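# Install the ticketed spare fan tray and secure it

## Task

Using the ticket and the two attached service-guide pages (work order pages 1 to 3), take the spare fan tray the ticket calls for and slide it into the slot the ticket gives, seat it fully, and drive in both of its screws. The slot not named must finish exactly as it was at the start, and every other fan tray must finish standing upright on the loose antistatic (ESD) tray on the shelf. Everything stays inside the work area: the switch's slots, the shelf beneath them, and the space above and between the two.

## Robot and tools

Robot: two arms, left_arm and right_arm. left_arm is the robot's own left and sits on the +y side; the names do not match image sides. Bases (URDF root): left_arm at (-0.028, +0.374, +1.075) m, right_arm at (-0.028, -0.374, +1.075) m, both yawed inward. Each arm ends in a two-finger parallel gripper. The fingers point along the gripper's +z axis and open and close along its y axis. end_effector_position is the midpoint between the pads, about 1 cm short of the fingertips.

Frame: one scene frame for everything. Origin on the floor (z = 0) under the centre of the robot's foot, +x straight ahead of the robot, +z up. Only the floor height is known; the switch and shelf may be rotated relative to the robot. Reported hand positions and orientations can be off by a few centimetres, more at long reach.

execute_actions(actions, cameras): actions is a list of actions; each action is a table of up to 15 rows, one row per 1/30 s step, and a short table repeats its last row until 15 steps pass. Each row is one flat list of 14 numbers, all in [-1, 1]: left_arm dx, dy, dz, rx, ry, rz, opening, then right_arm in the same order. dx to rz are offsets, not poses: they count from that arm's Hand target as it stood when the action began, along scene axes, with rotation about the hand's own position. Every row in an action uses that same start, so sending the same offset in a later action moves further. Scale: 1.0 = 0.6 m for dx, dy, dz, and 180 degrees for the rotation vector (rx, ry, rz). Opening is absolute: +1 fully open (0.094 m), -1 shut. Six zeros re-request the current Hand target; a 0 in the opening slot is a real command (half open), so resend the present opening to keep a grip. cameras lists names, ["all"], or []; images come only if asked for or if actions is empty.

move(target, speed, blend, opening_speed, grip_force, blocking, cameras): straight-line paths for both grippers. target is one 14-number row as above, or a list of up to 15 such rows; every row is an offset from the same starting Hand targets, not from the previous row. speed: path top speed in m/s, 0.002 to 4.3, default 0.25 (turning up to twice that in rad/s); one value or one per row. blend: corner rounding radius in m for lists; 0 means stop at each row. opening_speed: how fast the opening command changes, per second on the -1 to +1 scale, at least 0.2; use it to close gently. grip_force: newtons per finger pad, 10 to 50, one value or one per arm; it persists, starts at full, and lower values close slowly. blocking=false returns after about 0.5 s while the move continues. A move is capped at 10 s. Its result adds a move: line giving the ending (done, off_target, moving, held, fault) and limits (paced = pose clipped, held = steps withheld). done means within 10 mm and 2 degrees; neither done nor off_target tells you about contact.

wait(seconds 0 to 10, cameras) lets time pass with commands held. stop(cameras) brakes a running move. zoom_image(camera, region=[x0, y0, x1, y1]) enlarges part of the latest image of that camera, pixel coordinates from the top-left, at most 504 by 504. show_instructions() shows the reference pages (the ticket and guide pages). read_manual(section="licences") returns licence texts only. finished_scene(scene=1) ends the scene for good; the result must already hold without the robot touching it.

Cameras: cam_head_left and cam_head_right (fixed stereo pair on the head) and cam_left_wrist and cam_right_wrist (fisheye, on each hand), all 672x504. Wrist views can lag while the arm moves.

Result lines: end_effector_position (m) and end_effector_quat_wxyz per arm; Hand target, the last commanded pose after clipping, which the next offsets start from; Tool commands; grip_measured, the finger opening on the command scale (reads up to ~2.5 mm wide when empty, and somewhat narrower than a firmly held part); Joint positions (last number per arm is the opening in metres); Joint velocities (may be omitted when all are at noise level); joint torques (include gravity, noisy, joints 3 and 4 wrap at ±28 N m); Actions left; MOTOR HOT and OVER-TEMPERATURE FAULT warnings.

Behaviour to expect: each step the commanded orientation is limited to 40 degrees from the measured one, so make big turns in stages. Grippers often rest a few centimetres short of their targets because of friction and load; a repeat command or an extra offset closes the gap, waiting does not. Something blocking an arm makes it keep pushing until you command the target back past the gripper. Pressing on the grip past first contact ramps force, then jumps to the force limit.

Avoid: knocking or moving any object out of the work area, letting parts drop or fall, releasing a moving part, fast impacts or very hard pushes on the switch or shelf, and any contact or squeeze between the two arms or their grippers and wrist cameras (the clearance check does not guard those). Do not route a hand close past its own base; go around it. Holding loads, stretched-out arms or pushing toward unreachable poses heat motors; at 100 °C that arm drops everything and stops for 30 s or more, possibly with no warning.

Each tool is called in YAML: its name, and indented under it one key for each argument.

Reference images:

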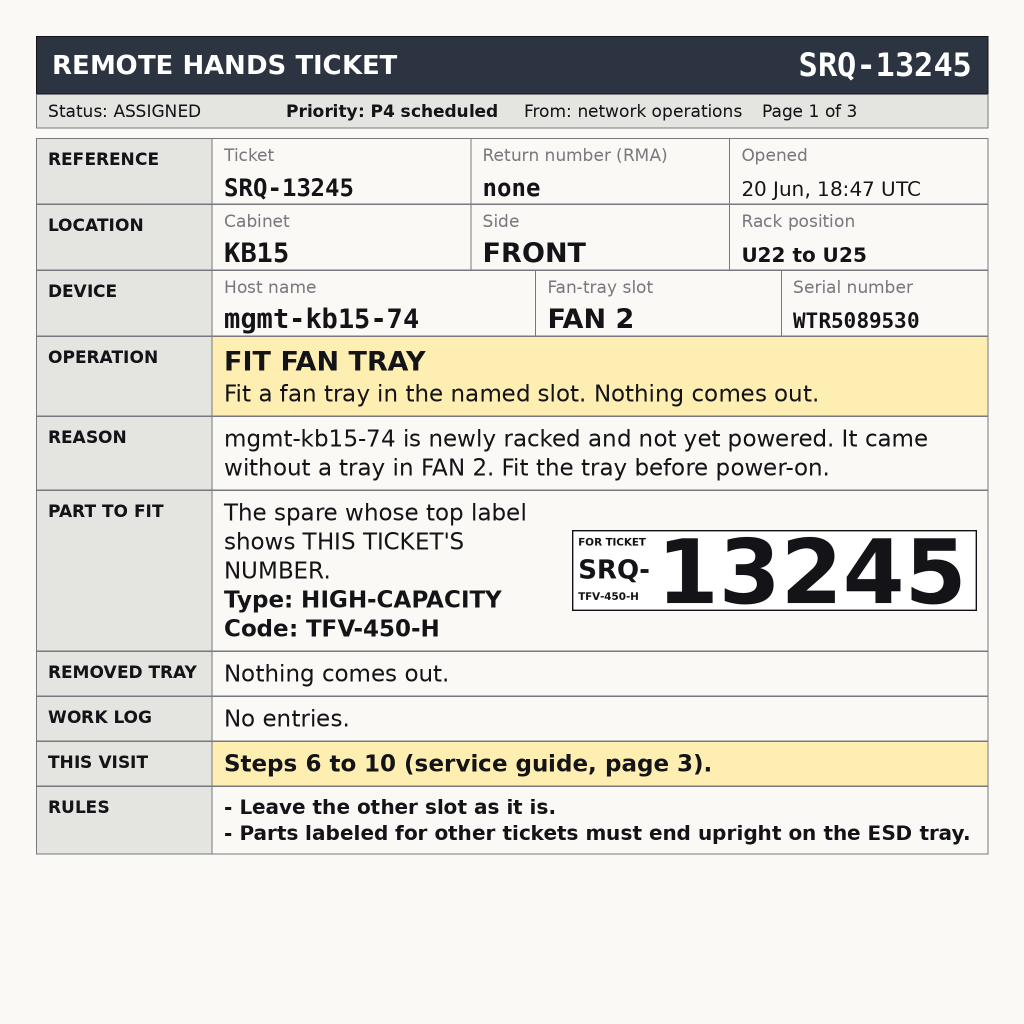

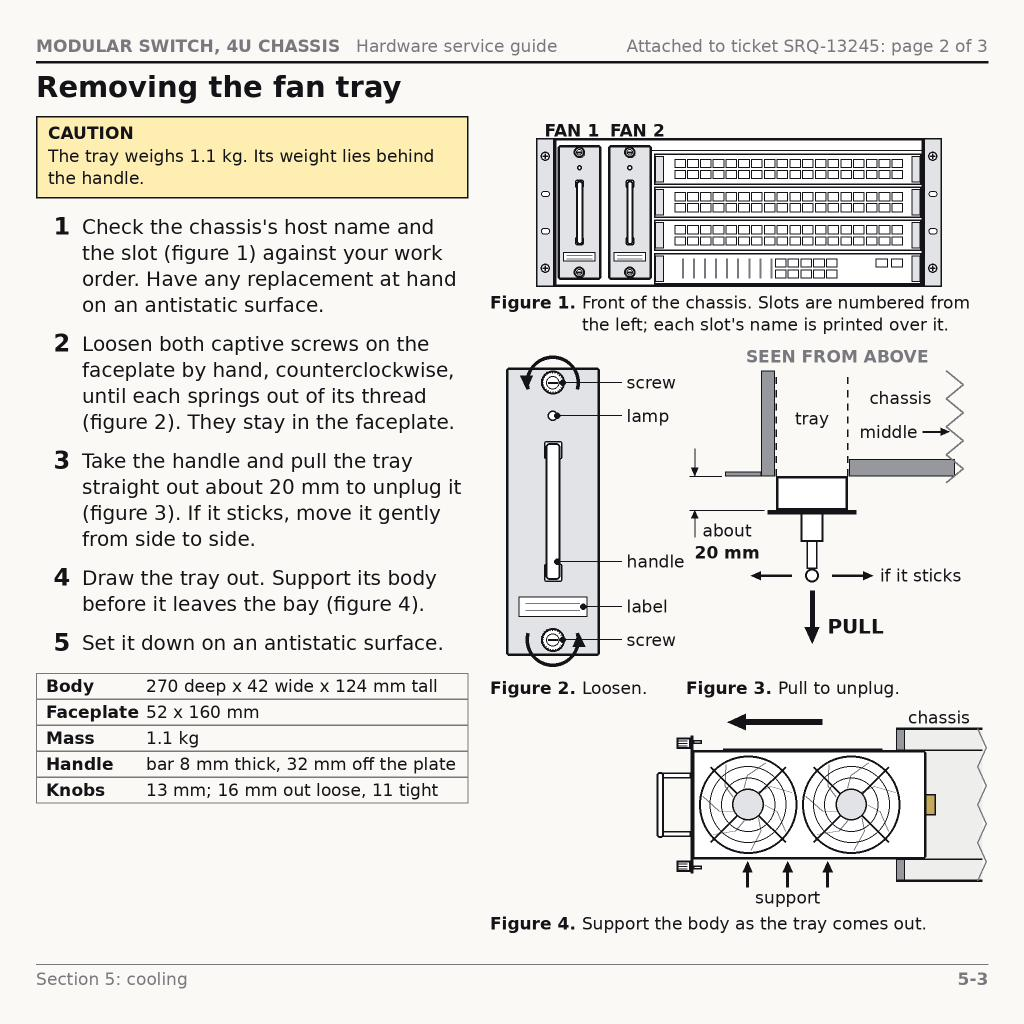

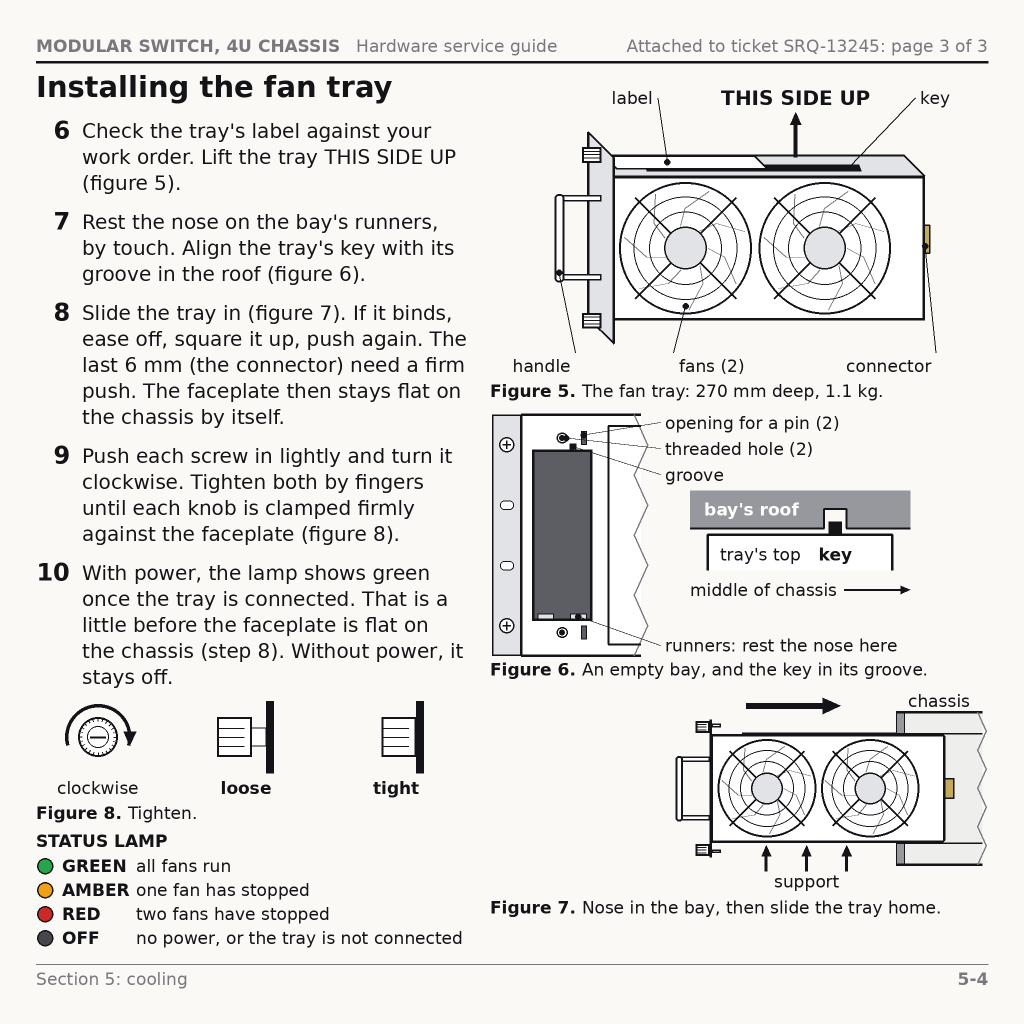

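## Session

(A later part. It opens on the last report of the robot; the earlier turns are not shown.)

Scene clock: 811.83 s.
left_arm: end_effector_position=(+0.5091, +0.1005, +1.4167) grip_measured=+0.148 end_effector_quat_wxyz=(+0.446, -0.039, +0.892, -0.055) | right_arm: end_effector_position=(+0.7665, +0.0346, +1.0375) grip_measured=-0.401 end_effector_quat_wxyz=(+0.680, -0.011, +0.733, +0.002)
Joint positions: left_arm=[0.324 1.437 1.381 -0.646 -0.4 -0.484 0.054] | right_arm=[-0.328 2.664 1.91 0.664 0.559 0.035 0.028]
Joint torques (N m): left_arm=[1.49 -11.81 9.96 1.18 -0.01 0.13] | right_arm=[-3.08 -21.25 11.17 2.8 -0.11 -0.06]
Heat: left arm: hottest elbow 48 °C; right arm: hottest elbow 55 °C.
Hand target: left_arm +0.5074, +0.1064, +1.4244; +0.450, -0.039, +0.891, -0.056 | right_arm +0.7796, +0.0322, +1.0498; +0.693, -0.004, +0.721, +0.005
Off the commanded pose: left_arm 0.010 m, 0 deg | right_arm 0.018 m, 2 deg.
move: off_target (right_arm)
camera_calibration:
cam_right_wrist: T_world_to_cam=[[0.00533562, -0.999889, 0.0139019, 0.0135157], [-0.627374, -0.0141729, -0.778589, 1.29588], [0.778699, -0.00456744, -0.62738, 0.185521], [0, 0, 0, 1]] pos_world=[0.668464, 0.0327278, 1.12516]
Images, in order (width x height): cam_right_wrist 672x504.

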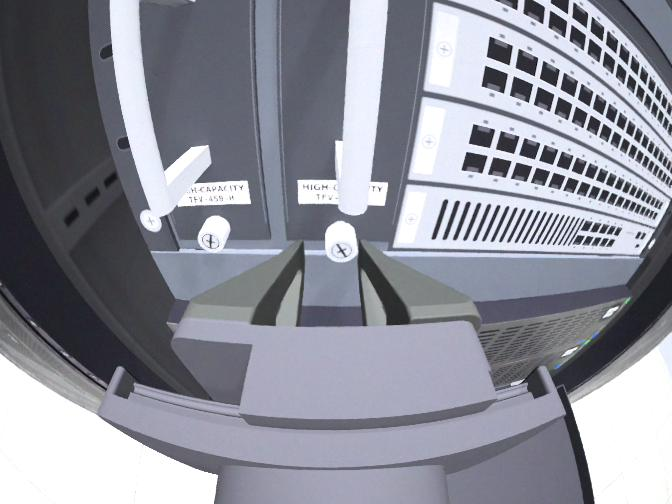

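execute_actions:
  actions: []
  cameras: ["cam_head_left","cam_left_wrist"]

Scene clock: 814.20 s.
left_arm: end_effector_position=(+0.5091, +0.1005, +1.4167) grip_measured=+0.148 end_effector_quat_wxyz=(+0.446, -0.039, +0.892, -0.055) | right_arm: end_effector_position=(+0.7665, +0.0346, +1.0375) grip_measured=-0.401 end_effector_quat_wxyz=(+0.680, -0.011, +0.733, +0.002)
Joint positions: left_arm=[0.324 1.437 1.381 -0.646 -0.4 -0.484 0.054] | right_arm=[-0.328 2.664 1.91 0.664 0.559 0.034 0.028]
Joint velocities: within noise
Joint torques (N m): left_arm=[1.38 -11.99 10.03 1.31 0.03 0.16] | right_arm=[-3.02 -21.25 11.15 2.8 -0.1 -0.07]
Heat: left arm: hottest elbow 48 °C; right arm: hottest elbow 55 °C.
Hand target: left_arm +0.5074, +0.1064, +1.4244; +0.450, -0.039, +0.891, -0.056 | right_arm +0.7796, +0.0322, +1.0498; +0.693, -0.004, +0.721, +0.005
Tool commands: left_gripper/opening=+0.15 right_gripper/opening=-0.4
Off the commanded pose: left_arm 0.010 m, 0 deg | right_arm 0.018 m, 2 deg.
camera_calibration:
cam_left_wrist: T_world_to_cam=[[0.0391211, -0.988159, 0.148362, -0.133989], [-0.970328, -0.0730229, -0.230503, 0.823269], [0.238608, -0.134942, -0.961695, 1.37926], [0, 0, 0, 1]] pos_world=[0.47498, 0.113836, 1.53607]
Images, in order (width x height): cam_head_left 672x504, cam_left_wrist 672x504.

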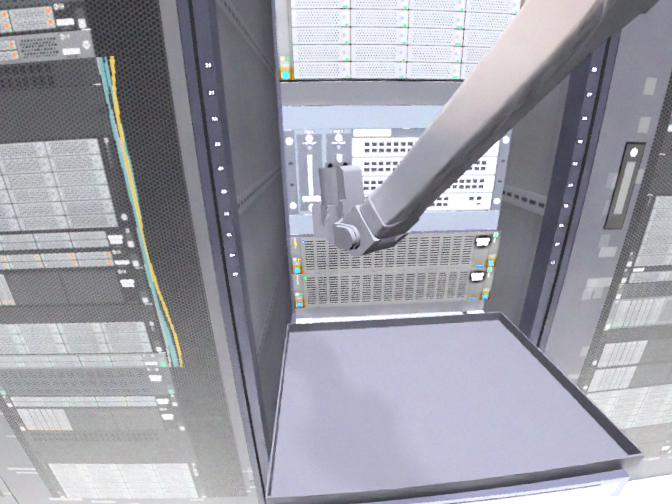

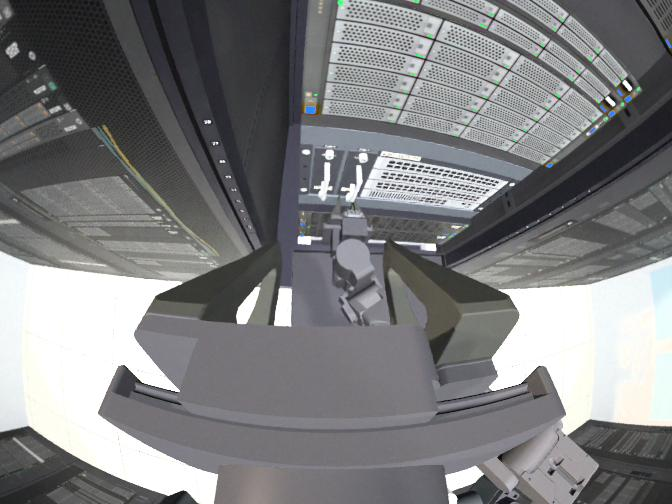

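move:
  target:
    - [0,0,0,0,0,0,0.15,-0.042,-0.012,0,-0.14,-0.009,-0.004,-0.4]
    - [0,0,0,0,0,0,0.15,-0.038,-0.004,0,-0.14,-0.009,-0.004,-0.4]
  cameras: ["cam_right_wrist"]

zoom_image:
  camera: "cam_right_wrist"
  region: [270, 190, 400, 310]

Scene clock: 817.80 s.
left_arm: end_effector_position=(+0.5091, +0.1005, +1.4167) grip_measured=+0.148 end_effector_quat_wxyz=(+0.446, -0.039, +0.892, -0.055) | right_arm: end_effector_position=(+0.7553, +0.0210, +1.0342) grip_measured=-0.401 end_effector_quat_wxyz=(+0.677, -0.152, +0.703, -0.158)
Joint positions: left_arm=[0.324 1.437 1.381 -0.646 -0.4 -0.484 0.054] | right_arm=[-0.328 2.664 1.858 0.766 0.595 -0.422 0.028]
Joint torques (N m): left_arm=[1.49 -11.75 9.91 1.26 0.05 0.16] | right_arm=[-1.55 -22.48 8.73 2.33 0.15 -0.04]
Heat: left arm: hottest elbow 48 °C; right arm: hottest elbow 55 °C.
Hand target: left_arm +0.5074, +0.1064, +1.4244; +0.450, -0.039, +0.891, -0.056 | right_arm +0.7568, +0.0298, +1.0498; +0.686, -0.150, +0.694, -0.157
Off the commanded pose: left_arm 0.010 m, 0 deg | right_arm 0.018 m, 1 deg.
move: off_target (right_arm)
camera_calibration:
cam_right_wrist: T_world_to_cam=[[-0.0140904, -0.902624, 0.4302, -0.417789], [-0.596886, -0.337583, -0.727849, 1.21739], [0.802202, -0.267036, -0.534007, 0.0833343], [0, 0, 0, 1]] pos_world=[0.653904, 0.0561163, 1.11031]
Images, in order (width x height): cam_right_wrist 672x504.

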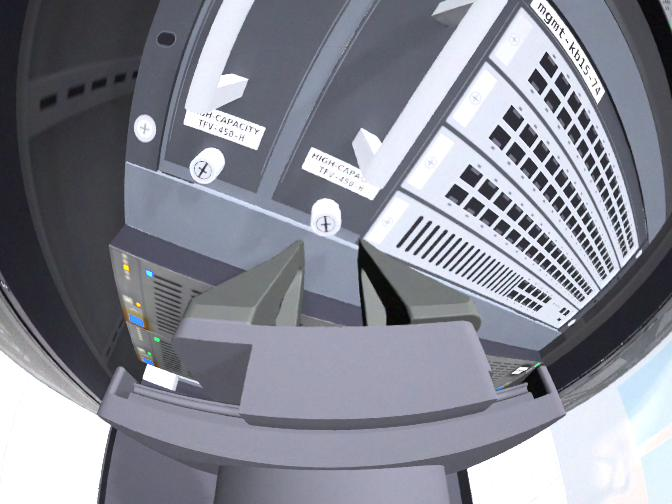

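Scaled by 3.877 from the camera's 672x504 image, which has a finer 960x720 frame.

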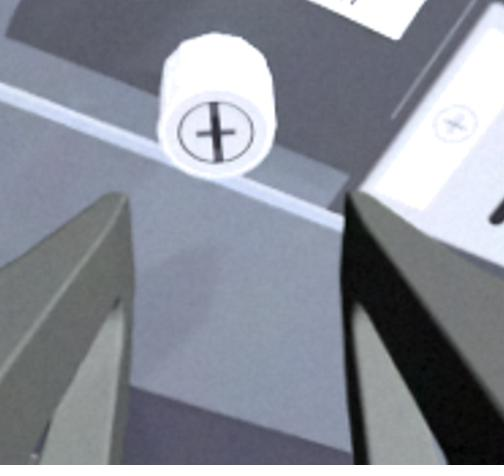

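move:
  target:
    - [0,0,0,0,0,0,0.15,0.004,0.018,0.029,0,0,0,-0.4]
    - [0,0,0,0,0,0,0.15,0.004,0.004,-0.001,0,0,0,-0.4]
  cameras: ["cam_right_wrist"]

zoom_image:
  camera: "cam_right_wrist"
  region: [270, 190, 400, 310]

Scene clock: 819.63 s.
left_arm: end_effector_position=(+0.5091, +0.1005, +1.4167) grip_measured=+0.148 end_effector_quat_wxyz=(+0.446, -0.039, +0.892, -0.055) | right_arm: end_effector_position=(+0.7517, +0.0280, +1.0341) grip_measured=-0.401 end_effector_quat_wxyz=(+0.672, -0.157, +0.706, -0.160)
Joint positions: left_arm=[0.324 1.437 1.381 -0.646 -0.4 -0.484 0.054] | right_arm=[-0.318 2.659 1.858 0.746 0.603 -0.423 0.028]
Joint torques (N m): left_arm=[0.97 -12.45 9.98 1.13 0.02 0.09] | right_arm=[-2.26 -21.6 9.95 2.82 -0.11 -0.03]
Heat: left arm: hottest elbow 48 °C; right arm: hottest elbow 55 °C.
Hand target: left_arm +0.5074, +0.1064, +1.4244; +0.450, -0.039, +0.891, -0.056 | right_arm +0.7592, +0.0322, +1.0492; +0.686, -0.150, +0.694, -0.157
Off the commanded pose: left_arm 0.010 m, 0 deg | right_arm 0.017 m, 2 deg.
move: off_target (right_arm)
camera_calibration:
cam_right_wrist: T_world_to_cam=[[-0.00642827, -0.898542, 0.43884, -0.426303], [-0.605145, -0.345875, -0.717057, 1.21271], [0.796089, -0.270171, -0.541525, 0.100464], [0, 0, 0, 1]] pos_world=[0.651148, 0.0635381, 1.11107]
Images, in order (width x height): cam_right_wrist 672x504.

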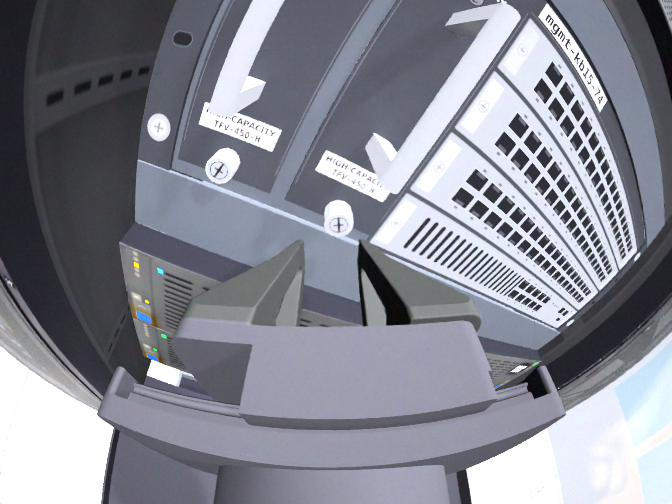

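Scaled by 3.877 from the camera's 672x504 image, which has a finer 960x720 frame.

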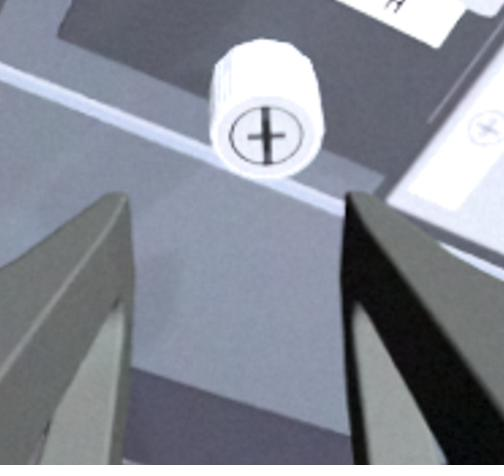

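move:
  target:
    - [0,0,0,0,0,0,0.15,0.01,0.008,0.040,0,0,0,-0.4]
    - [0,0,0,0,0,0,0.15,0.01,0.004,0.0,0,0,0,-0.4]
  cameras: ["cam_right_wrist"]

zoom_image:
  camera: "cam_right_wrist"
  region: [270, 190, 400, 310]

Scene clock: 821.87 s.
left_arm: end_effector_position=(+0.5091, +0.1005, +1.4167) grip_measured=+0.148 end_effector_quat_wxyz=(+0.446, -0.039, +0.892, -0.055) | right_arm: end_effector_position=(+0.7551, +0.0306, +1.0429) grip_measured=-0.401 end_effector_quat_wxyz=(+0.674, -0.157, +0.704, -0.158)
Joint positions: left_arm=[0.324 1.437 1.381 -0.646 -0.4 -0.484 0.054] | right_arm=[-0.318 2.651 1.868 0.734 0.601 -0.423 0.028]
Joint torques (N m): left_arm=[1.26 -11.69 10.17 1.09 0.06 0.12] | right_arm=[-2.43 -20.31 11.54 2.62 -0.11 -0.02]
Heat: left arm: hottest elbow 48 °C; right arm: hottest elbow 55 °C.
Hand target: left_arm +0.5074, +0.1064, +1.4244; +0.450, -0.039, +0.891, -0.056 | right_arm +0.7651, +0.0346, +1.0491; +0.686, -0.151, +0.694, -0.157
Off the commanded pose: left_arm 0.010 m, 0 deg | right_arm 0.013 m, 2 deg.
move: off_target (right_arm)
camera_calibration:
cam_right_wrist: T_world_to_cam=[[-0.00643523, -0.899813, 0.436228, -0.425035], [-0.600957, -0.345192, -0.720898, 1.22286], [0.799256, -0.266793, -0.538527, 0.0976216], [0, 0, 0, 1]] pos_world=[0.654128, 0.0657157, 1.11954]
Images, in order (width x height): cam_right_wrist 672x504.

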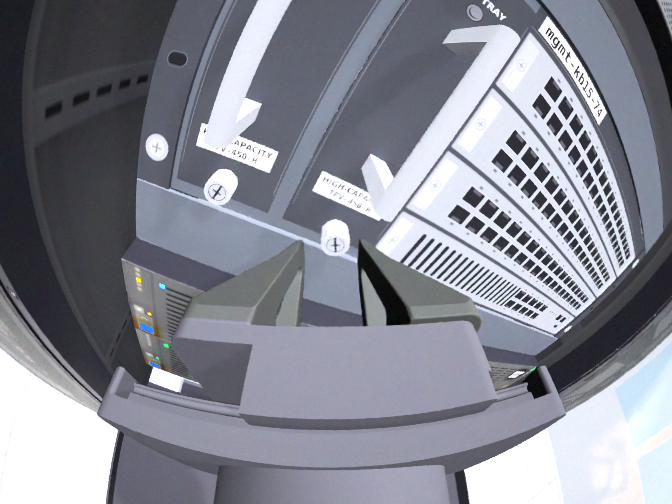

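Scaled by 3.877 from the camera's 672x504 image, which has a finer 960x720 frame.

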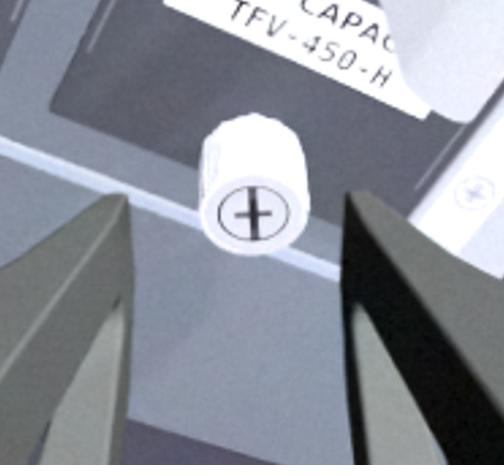

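move:
  target: [0,0,0,0,0,0,0.15,0,0,0.002,0,-0.009,0,-0.4]
  cameras: ["cam_right_wrist"]

zoom_image:
  camera: "cam_right_wrist"
  region: [270, 190, 400, 310]

Scene clock: 823.23 s.
left_arm: end_effector_position=(+0.5091, +0.1005, +1.4167) grip_measured=+0.148 end_effector_quat_wxyz=(+0.446, -0.039, +0.892, -0.055) | right_arm: end_effector_position=(+0.7573, +0.0321, +1.0549) grip_measured=-0.401 end_effector_quat_wxyz=(+0.687, -0.152, +0.693, -0.159)
Joint positions: left_arm=[0.324 1.437 1.381 -0.646 -0.4 -0.484 0.054] | right_arm=[-0.318 2.651 1.877 0.768 0.601 -0.44 0.028]
Joint torques (N m): left_arm=[1.38 -11.34 9.74 1.33 -0.02 0.14] | right_arm=[-2.43 -19.19 11.54 2.78 -0.13 -0.03]
Heat: left arm: hottest elbow 48 °C; right arm: hottest elbow 54 °C.
Hand target: left_arm +0.5074, +0.1064, +1.4244; +0.450, -0.039, +0.891, -0.056 | right_arm +0.7652, +0.0345, +1.0504; +0.696, -0.148, +0.685, -0.159
Off the commanded pose: left_arm 0.010 m, 0 deg | right_arm 0.009 m, 1 deg.
move: done
camera_calibration:
cam_right_wrist: T_world_to_cam=[[-0.0216863, -0.902847, 0.429414, -0.41002], [-0.574526, -0.340258, -0.744409, 1.238], [0.818199, -0.262853, -0.51133, 0.059485], [0, 0, 0, 1]] pos_world=[0.6537, 0.0666891, 1.12806]
Images, in order (width x height): cam_right_wrist 672x504.

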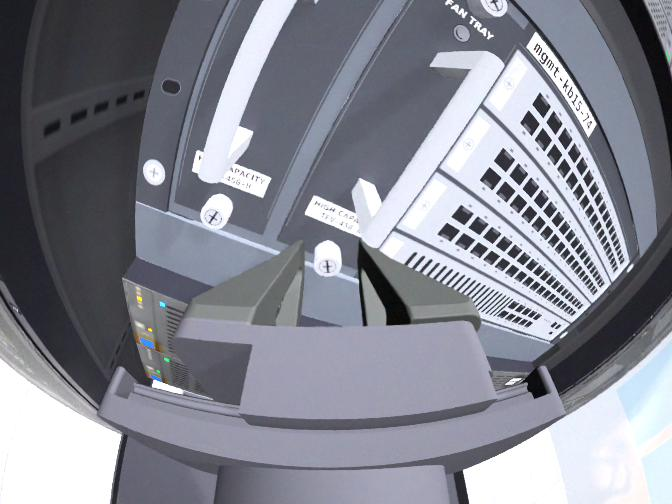

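Scaled by 3.877 from the camera's 672x504 image, which has a finer 960x720 frame.

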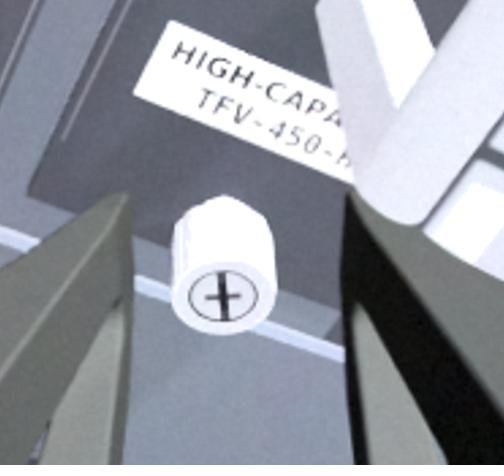

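move:
  target:
    - [0,0,0,0,0,0,0.15,0,0,0,0,0.009,0,-0.4]
    - [0,0,0,0,0,0,0.15,0,0,0,0,0.009,0,-0.87]
  cameras: ["cam_right_wrist"]

zoom_image:
  camera: "cam_right_wrist"
  region: [270, 190, 400, 310]

Scene clock: 825.03 s.
left_arm: end_effector_position=(+0.5091, +0.1005, +1.4167) grip_measured=+0.148 end_effector_quat_wxyz=(+0.446, -0.039, +0.892, -0.055) | right_arm: end_effector_position=(+0.7573, +0.0322, +1.0519) grip_measured=-0.752 end_effector_quat_wxyz=(+0.682, -0.156, +0.696, -0.160)
Joint positions: left_arm=[0.324 1.437 1.381 -0.646 -0.4 -0.484 0.054] | right_arm=[-0.318 2.651 1.877 0.754 0.601 -0.441 0.012]
Joint torques (N m): left_arm=[1.03 -11.99 9.94 1.21 0.03 0.15] | right_arm=[-2.43 -20.37 10.99 1.65 -0.11 0.15]
Heat: left arm: hottest elbow 48 °C; right arm: hottest elbow 55 °C.
Hand target: left_arm +0.5074, +0.1064, +1.4244; +0.450, -0.039, +0.891, -0.056 | right_arm +0.7652, +0.0345, +1.0503; +0.686, -0.150, +0.695, -0.157
Off the commanded pose: left_arm 0.010 m, 0 deg | right_arm 0.008 m, 1 deg.
move: done
camera_calibration:
cam_right_wrist: T_world_to_cam=[[-0.0163837, -0.899225, 0.437179, -0.421015], [-0.582815, -0.346688, -0.734938, 1.23231], [0.81244, -0.266835, -0.518402, 0.0699976], [0, 0, 0, 1]] pos_world=[0.65444, 0.0673162, 1.12601]
Images, in order (width x height): cam_right_wrist 672x504.

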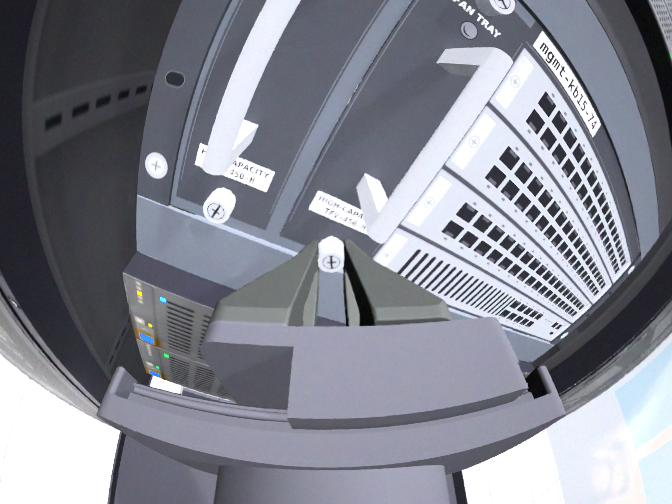

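Scaled by 3.877 from the camera's 672x504 image, which has a finer 960x720 frame.

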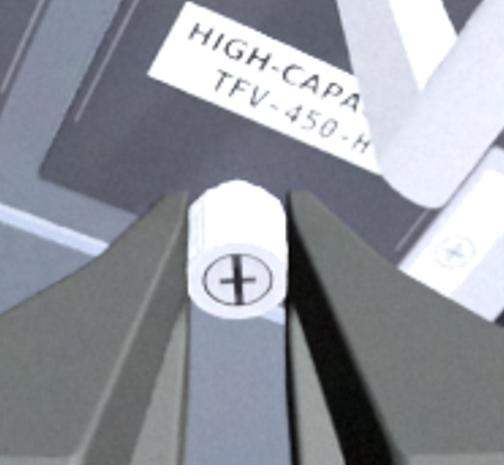

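move:
  target: [0,0,0,0,0,0,0.15,0.1,-0.004,0,0,0,0,-0.87]
  speed: 0.2
  cameras: ["cam_right_wrist"]

zoom_image:
  camera: "cam_right_wrist"
  region: [270, 190, 400, 310]

Scene clock: 826.23 s.
left_arm: end_effector_position=(+0.5091, +0.1005, +1.4167) grip_measured=+0.148 end_effector_quat_wxyz=(+0.446, -0.039, +0.892, -0.055) | right_arm: end_effector_position=(+0.7635, +0.0306, +1.0514) grip_measured=-0.752 end_effector_quat_wxyz=(+0.675, -0.148, +0.701, -0.173)
Joint positions: left_arm=[0.324 1.437 1.381 -0.646 -0.4 -0.484 0.054] | right_arm=[-0.318 2.662 1.912 0.717 0.632 -0.441 0.012]
Joint torques (N m): left_arm=[1.55 -11.52 9.89 1.21 0.01 0.17] | right_arm=[-5.95 -17.03 20.18 -0.66 -3.18 0.13]
Heat: left arm: hottest elbow 48 °C; right arm: hottest elbow 55 °C.
Hand target: left_arm +0.5074, +0.1064, +1.4244; +0.450, -0.039, +0.891, -0.056 | right_arm +0.8252, +0.0321, +1.0503; +0.686, -0.151, +0.695, -0.157
Off the commanded pose: left_arm 0.010 m, 0 deg | right_arm 0.062 m, 2 deg.
move: off_target (right_arm)
camera_calibration:
cam_right_wrist: T_world_to_cam=[[-0.0397462, -0.894563, 0.445172, -0.412814], [-0.601877, -0.334197, -0.725298, 1.23909], [0.797599, -0.296766, -0.525133, 0.0835716], [0, 0, 0, 1]] pos_world=[0.662712, 0.0696118, 1.12637]
Images, in order (width x height): cam_right_wrist 672x504.

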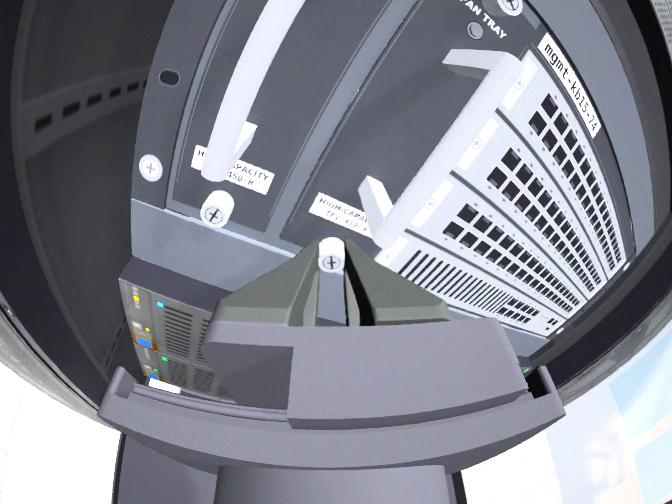

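Scaled by 3.877 from the camera's 672x504 image, which has a finer 960x720 frame.

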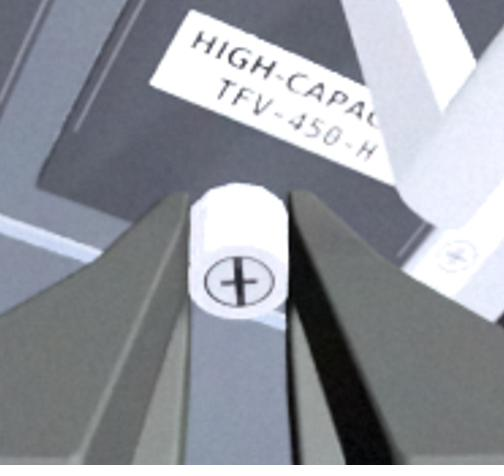

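move:
  target:
    - [0,0,0,0,0,0,0.15,0,0,0,0.785,0,0.024,-0.87]
    - [0,0,0,0,0,0,0.15,-0.075,0,0,0.785,0,0.024,-0.87]
  speed: [0.7,0.1]
  cameras: ["cam_right_wrist"]

zoom_image:
  camera: "cam_right_wrist"
  region: [270, 190, 400, 310]

Scene clock: 829.97 s.
left_arm: end_effector_position=(+0.5091, +0.1005, +1.4167) grip_measured=+0.148 end_effector_quat_wxyz=(+0.446, -0.039, +0.892, -0.055) | right_arm: end_effector_position=(+0.7627, +0.0296, +1.0508) grip_measured=-0.752 end_effector_quat_wxyz=(+0.390, +0.581, +0.371, +0.611)
Joint positions: left_arm=[0.324 1.437 1.381 -0.646 -0.4 -0.484 0.054] | right_arm=[-0.328 2.695 1.911 0.846 0.578 1.971 0.012]
Joint torques (N m): left_arm=[1.79 -12.16 9.8 1.22 0.01 0.13] | right_arm=[-3.49 -20.13 12.07 0.75 -2.08 0.16]
Heat: left arm: hottest elbow 48 °C; right arm: hottest elbow 57 °C.
Hand target: left_arm +0.5074, +0.1064, +1.4244; +0.450, -0.039, +0.891, -0.056 | right_arm +0.7801, +0.0322, +1.0504; +0.373, +0.577, +0.373, +0.623
Off the commanded pose: left_arm 0.010 m, 0 deg | right_arm 0.018 m, 2 deg.
move: off_target (right_arm)
camera_calibration:
cam_right_wrist: T_world_to_cam=[[0.0316729, 0.419983, -0.906979, 0.913974], [-0.584387, 0.74395, 0.324084, 0.0898682], [0.810857, 0.519762, 0.268996, -0.785118], [0, 0, 0, 1]] pos_world=[0.660188, -0.0426371, 1.01102]
Images, in order (width x height): cam_right_wrist 672x504.

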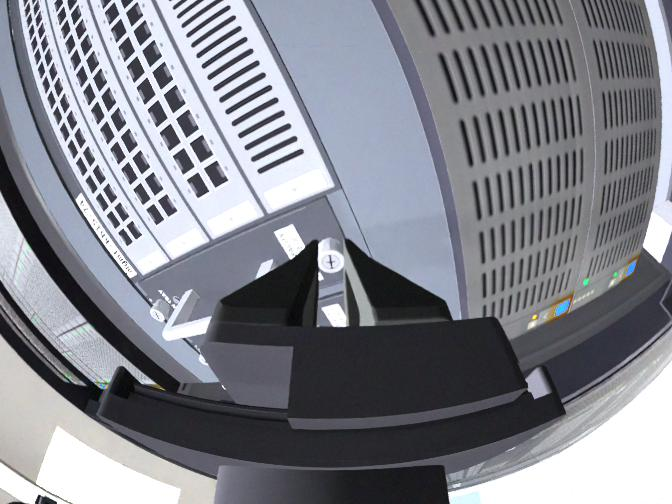

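Scaled by 3.877 from the camera's 672x504 image, which has a finer 960x720 frame.

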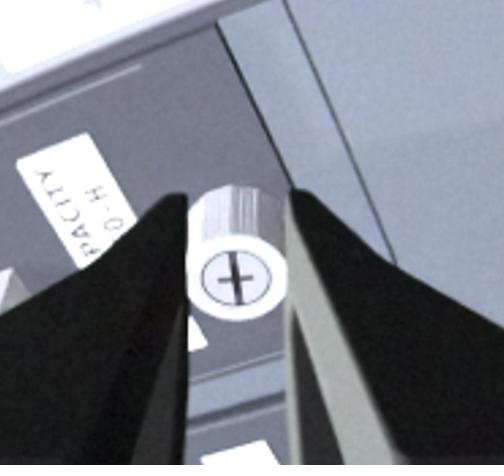

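move:
  target: [0,0,0,0,0,0,0.15,-0.025,0,0,0,0,0,-0.87]
  speed: 0.1

Scene clock: 830.97 s.
left_arm: end_effector_position=(+0.5091, +0.1005, +1.4167) grip_measured=+0.148 end_effector_quat_wxyz=(+0.446, -0.039, +0.892, -0.055) | right_arm: end_effector_position=(+0.7604, +0.0304, +1.0491) grip_measured=-0.752 end_effector_quat_wxyz=(+0.385, +0.578, +0.373, +0.616)
Joint positions: left_arm=[0.324 1.437 1.381 -0.646 -0.4 -0.484 0.054] | right_arm=[-0.328 2.695 1.901 0.86 0.565 1.974 0.012]
Joint torques (N m): left_arm=[0.91 -11.93 9.83 1.14 0.05 0.15] | right_arm=[-2.55 -21.66 8.73 1.48 -1.09 0.12]
Heat: left arm: hottest elbow 48 °C; right arm: hottest elbow 57 °C.
Hand target: left_arm +0.5074, +0.1064, +1.4244; +0.450, -0.039, +0.891, -0.056 | right_arm +0.7652, +0.0321, +1.0504; +0.373, +0.577, +0.373, +0.623
Off the commanded pose: left_arm 0.010 m, 0 deg | right_arm 0.005 m, 2 deg.
move: done

move:
  target: [0,0,0,0,0,0,0.15,0,0,0,0,0,0,-0.45]
  cameras: ["cam_right_wrist"]

zoom_image:
  camera: "cam_right_wrist"
  region: [270, 190, 400, 310]

Scene clock: 832.57 s.
left_arm: end_effector_position=(+0.5091, +0.1005, +1.4167) grip_measured=+0.148 end_effector_quat_wxyz=(+0.446, -0.039, +0.892, -0.055) | right_arm: end_effector_position=(+0.7606, +0.0337, +1.0492) grip_measured=-0.453 end_effector_quat_wxyz=(+0.376, +0.575, +0.377, +0.621)
Joint positions: left_arm=[0.324 1.437 1.381 -0.646 -0.4 -0.484 0.054] | right_arm=[-0.328 2.695 1.901 0.859 0.542 1.982 0.026]
Joint torques (N m): left_arm=[1.32 -12.81 10.07 1.11 0.05 0.11] | right_arm=[-2.49 -21.6 8.76 1.57 -0.16 0.04]
Heat: left arm: hottest elbow 48 °C; right arm: hottest elbow 57 °C.
Hand target: left_arm +0.5074, +0.1064, +1.4244; +0.450, -0.039, +0.891, -0.056 | right_arm +0.7653, +0.0320, +1.0504; +0.373, +0.577, +0.373, +0.623
Off the commanded pose: left_arm 0.010 m, 0 deg | right_arm 0.005 m, 1 deg.
move: done
camera_calibration:
cam_right_wrist: T_world_to_cam=[[0.0204098, 0.431059, -0.902093, 0.913902], [-0.611814, 0.719001, 0.329728, 0.101834], [0.790738, 0.545183, 0.278403, -0.780601], [0, 0, 0, 1]] pos_world=[0.660902, -0.0415936, 1.00817]
Images, in order (width x height): cam_right_wrist 672x504.

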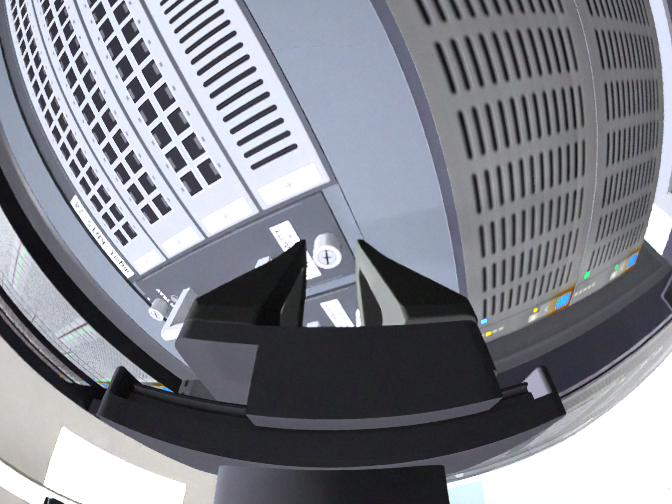

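Scaled by 3.877 from the camera's 672x504 image, which has a finer 960x720 frame.

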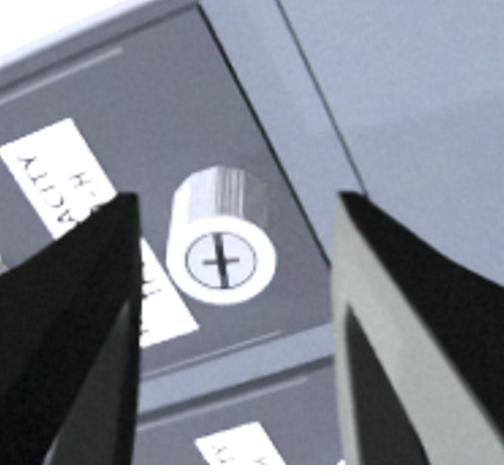

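move:
  target: [0,0,0,0,0,0,0.15,0,0,0,-0.64,0,-0.02,-0.4]
  speed: 0.9
  cameras: ["cam_right_wrist"]

zoom_image:
  camera: "cam_right_wrist"
  region: [170, 180, 290, 270]

zoom_image:
  camera: "cam_right_wrist"
  region: [280, 190, 400, 280]

Scene clock: 835.80 s.
left_arm: end_effector_position=(+0.5091, +0.1005, +1.4167) grip_measured=+0.148 end_effector_quat_wxyz=(+0.446, -0.039, +0.892, -0.055) | right_arm: end_effector_position=(+0.7637, +0.0283, +1.0406) grip_measured=-0.401 end_effector_quat_wxyz=(+0.695, +0.004, +0.719, +0.005)
Joint positions: left_arm=[0.324 1.437 1.381 -0.646 -0.4 -0.484 0.054] | right_arm=[-0.33 2.67 1.896 0.735 0.576 0.033 0.028]
Joint torques (N m): left_arm=[1.32 -11.52 10 1.18 0.02 0.11] | right_arm=[-2.02 -22.24 8.57 2.78 -0.11 -0.06]
Heat: left arm: hottest elbow 48 °C; right arm: hottest elbow 57 °C.
Hand target: left_arm +0.5074, +0.1064, +1.4244; +0.450, -0.039, +0.891, -0.056 | right_arm +0.7652, +0.0320, +1.0503; +0.703, +0.004, +0.711, +0.009
Off the commanded pose: left_arm 0.010 m, 0 deg | right_arm 0.011 m, 1 deg.
move: off_target (right_arm)
camera_calibration:
cam_right_wrist: T_world_to_cam=[[-0.0126027, -0.999858, -0.0111677, 0.0470171], [-0.593766, 0.0164695, -0.804469, 1.2968], [0.804539, -0.00350749, -0.593889, 0.13498], [0, 0, 0, 1]] pos_world=[0.661991, 0.0261262, 1.12392]
Images, in order (width x height): cam_right_wrist 672x504.

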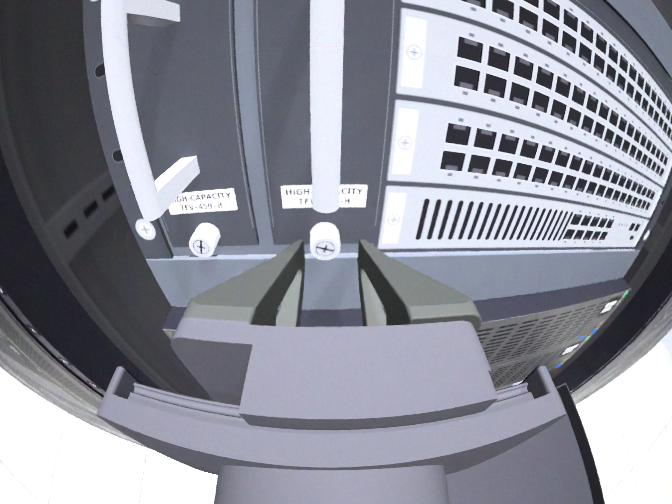

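Scaled by 4.200 from the camera's 672x504 image, which has a finer 960x720 frame.

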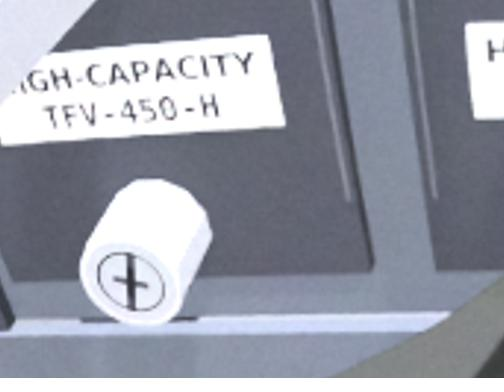

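Scaled by 4.200 from the camera's 672x504 image, which has a finer 960x720 frame.

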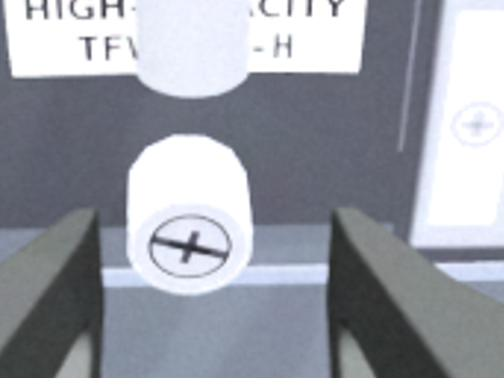

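move:
  target:
    - [0,0,0,0,0,0,0.15,-0.004,0.006,0.048,-0.14,0,-0.004,-0.4]
    - [0,0,0,0,0,0,0.15,-0.004,0.003,-0.001,-0.14,0,-0.004,-0.4]
  cameras: ["cam_right_wrist"]

zoom_image:
  camera: "cam_right_wrist"
  region: [270, 190, 400, 310]

Scene clock: 839.33 s.
left_arm: end_effector_position=(+0.5091, +0.1005, +1.4167) grip_measured=+0.148 end_effector_quat_wxyz=(+0.446, -0.039, +0.892, -0.055) | right_arm: end_effector_position=(+0.7656, +0.0280, +1.0643) grip_measured=-0.401 end_effector_quat_wxyz=(+0.686, -0.141, +0.698, -0.150)
Joint positions: left_arm=[0.324 1.437 1.381 -0.646 -0.4 -0.484 0.054] | right_arm=[-0.328 2.639 1.89 0.735 0.596 -0.406 0.028]
Joint torques (N m): left_arm=[0.5 -12.1 10.06 1.26 0 0.12] | right_arm=[-1.61 -19.9 9.28 2.81 0.04 -0.03]
Heat: left arm: hottest elbow 48 °C; right arm: hottest elbow 56 °C.
Hand target: left_arm +0.5074, +0.1064, +1.4244; +0.450, -0.039, +0.891, -0.056 | right_arm +0.7628, +0.0339, +1.0496; +0.687, -0.146, +0.695, -0.151
Off the commanded pose: left_arm 0.010 m, 0 deg | right_arm 0.016 m, 1 deg.
move: off_target (right_arm)
camera_calibration:
cam_right_wrist: T_world_to_cam=[[-0.0233014, -0.914741, 0.403368, -0.388327], [-0.581251, -0.315878, -0.749912, 1.25858], [0.813391, -0.251932, -0.524334, 0.0737327], [0, 0, 0, 1]] pos_world=[0.662528, 0.0609144, 1.13912]
Images, in order (width x height): cam_right_wrist 672x504.

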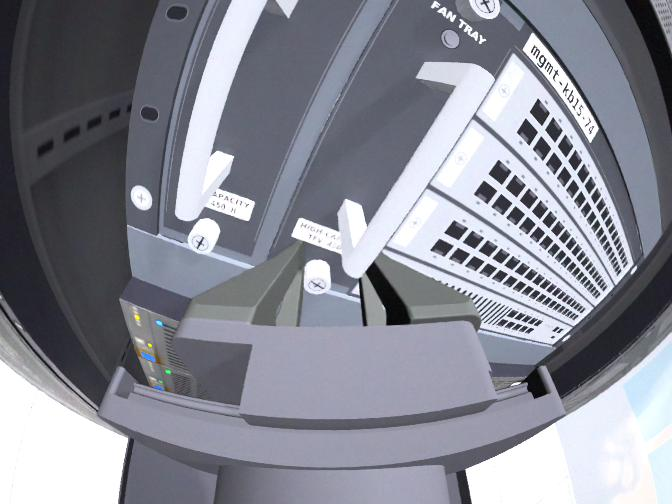

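Scaled by 3.877 from the camera's 672x504 image, which has a finer 960x720 frame.

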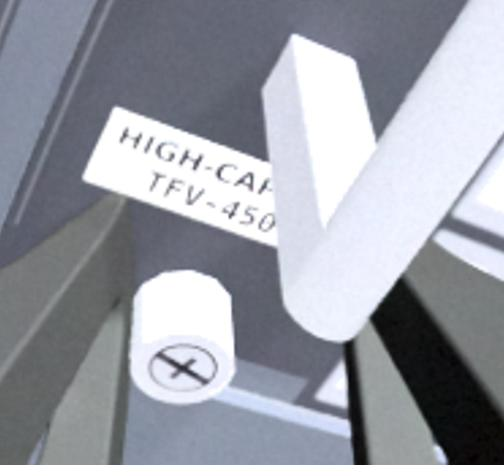

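move:
  target:
    - [0,0,0,0,0,0,0.15,0,0.012,-0.016,0,0,0,-0.4]
    - [0,0,0,0,0,0,0.15,0,0.001,-0.001,0,0,0,-0.4]
  cameras: ["cam_right_wrist"]

zoom_image:
  camera: "cam_right_wrist"
  region: [270, 190, 400, 310]

Scene clock: 841.17 s.
left_arm: end_effector_position=(+0.5091, +0.1005, +1.4167) grip_measured=+0.148 end_effector_quat_wxyz=(+0.446, -0.039, +0.892, -0.055) | right_arm: end_effector_position=(+0.7599, +0.0298, +1.0430) grip_measured=-0.401 end_effector_quat_wxyz=(+0.679, -0.147, +0.703, -0.153)
Joint positions: left_arm=[0.324 1.437 1.381 -0.646 -0.4 -0.484 0.054] | right_arm=[-0.322 2.664 1.89 0.736 0.601 -0.407 0.028]
Joint torques (N m): left_arm=[0.97 -11.93 9.94 1.2 0.03 0.14] | right_arm=[-2.02 -21.48 9.55 2.7 -0.11 -0.01]
Heat: left arm: hottest elbow 48 °C; right arm: hottest elbow 56 °C.
Hand target: left_arm +0.5074, +0.1064, +1.4244; +0.450, -0.039, +0.891, -0.056 | right_arm +0.7628, +0.0345, +1.0491; +0.687, -0.146, +0.695, -0.151
Off the commanded pose: left_arm 0.010 m, 0 deg | right_arm 0.008 m, 1 deg.
move: done
camera_calibration:
cam_right_wrist: T_world_to_cam=[[-0.0145754, -0.909289, 0.415911, -0.398138], [-0.59532, -0.326304, -0.734248, 1.23473], [0.803357, -0.258302, -0.536561, 0.0882026], [0, 0, 0, 1]] pos_world=[0.658397, 0.0636574, 1.11951]
Images, in order (width x height): cam_right_wrist 672x504.

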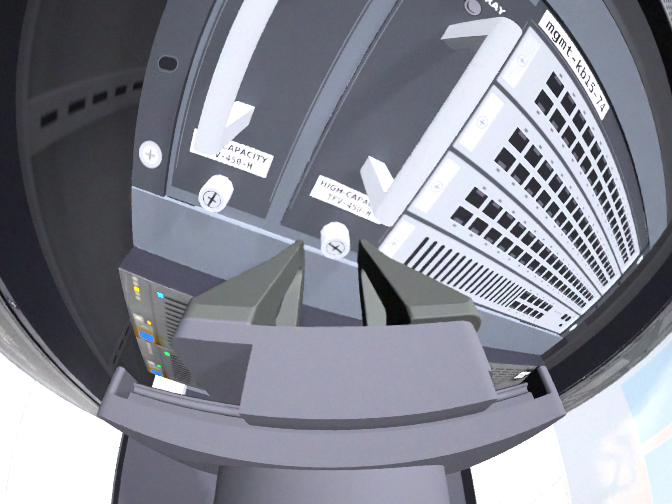

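Scaled by 3.877 from the camera's 672x504 image, which has a finer 960x720 frame.

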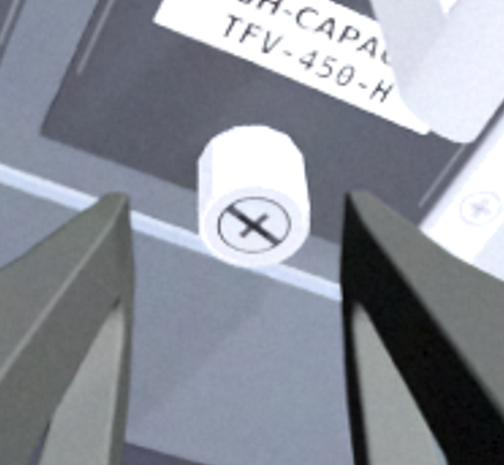

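move:
  target: [0,0,0,0,0,0,0.15,0,-0.004,0,0,-0.006,0,-0.4]
  cameras: ["cam_right_wrist"]

zoom_image:
  camera: "cam_right_wrist"
  region: [270, 190, 400, 310]

Scene clock: 842.53 s.
left_arm: end_effector_position=(+0.5091, +0.1005, +1.4167) grip_measured=+0.148 end_effector_quat_wxyz=(+0.446, -0.039, +0.892, -0.055) | right_arm: end_effector_position=(+0.7600, +0.0304, +1.0492) grip_measured=-0.401 end_effector_quat_wxyz=(+0.687, -0.145, +0.695, -0.152)
Joint positions: left_arm=[0.324 1.437 1.381 -0.646 -0.4 -0.484 0.054] | right_arm=[-0.322 2.664 1.89 0.765 0.598 -0.419 0.028]
Joint torques (N m): left_arm=[1.2 -12.45 9.94 1.28 0.02 0.1] | right_arm=[-2.2 -20.89 9.43 2.77 -0.13 -0.04]
Heat: left arm: hottest elbow 48 °C; right arm: hottest elbow 56 °C.
Hand target: left_arm +0.5074, +0.1064, +1.4244; +0.450, -0.039, +0.891, -0.056 | right_arm +0.7628, +0.0321, +1.0491; +0.694, -0.144, +0.689, -0.152
Off the commanded pose: left_arm 0.010 m, 0 deg | right_arm 0.003 m, 1 deg.
move: done
camera_calibration:
cam_right_wrist: T_world_to_cam=[[-0.021697, -0.910765, 0.412354, -0.390905], [-0.577119, -0.325383, -0.749039, 1.24107], [0.816371, -0.25423, -0.51856, 0.062659], [0, 0, 0, 1]] pos_world=[0.656612, 0.0637306, 1.12329]
Images, in order (width x height): cam_right_wrist 672x504.

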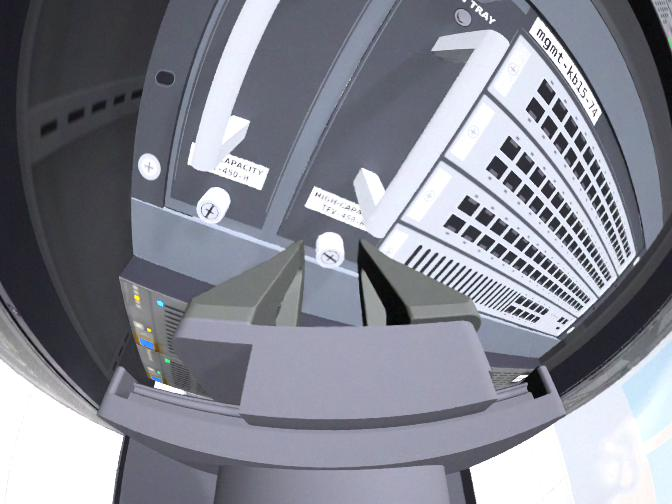

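Scaled by 3.877 from the camera's 672x504 image, which has a finer 960x720 frame.

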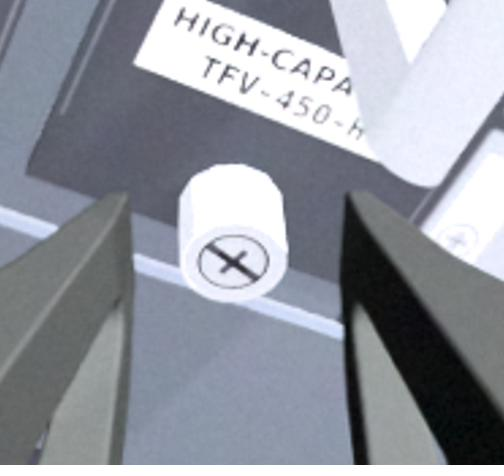

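move:
  target: [0,0,0,0,0,0,0.15,0,0,0,0,0,0,-0.87]

Scene clock: 848.33 s.
left_arm: end_effector_position=(+0.5091, +0.1005, +1.4167) grip_measured=+0.148 end_effector_quat_wxyz=(+0.446, -0.039, +0.892, -0.055) | right_arm: end_effector_position=(+0.7600, +0.0306, +1.0492) grip_measured=-0.750 end_effector_quat_wxyz=(+0.687, -0.146, +0.695, -0.152)
Joint positions: left_arm=[0.324 1.437 1.381 -0.646 -0.4 -0.484 0.054] | right_arm=[-0.322 2.664 1.89 0.765 0.597 -0.42 0.012]
Joint torques (N m): left_arm=[1.38 -11.63 9.81 1.2 0.02 0.12] | right_arm=[-2.2 -20.89 9.44 2.8 -0.1 -0.02]
Heat: left arm: hottest elbow 48 °C; right arm: hottest elbow 55 °C.
Hand target: left_arm +0.5074, +0.1064, +1.4244; +0.450, -0.039, +0.891, -0.056 | right_arm +0.7628, +0.0321, +1.0491; +0.694, -0.144, +0.689, -0.152
Off the commanded pose: left_arm 0.010 m, 0 deg | right_arm 0.003 m, 1 deg.
move: done


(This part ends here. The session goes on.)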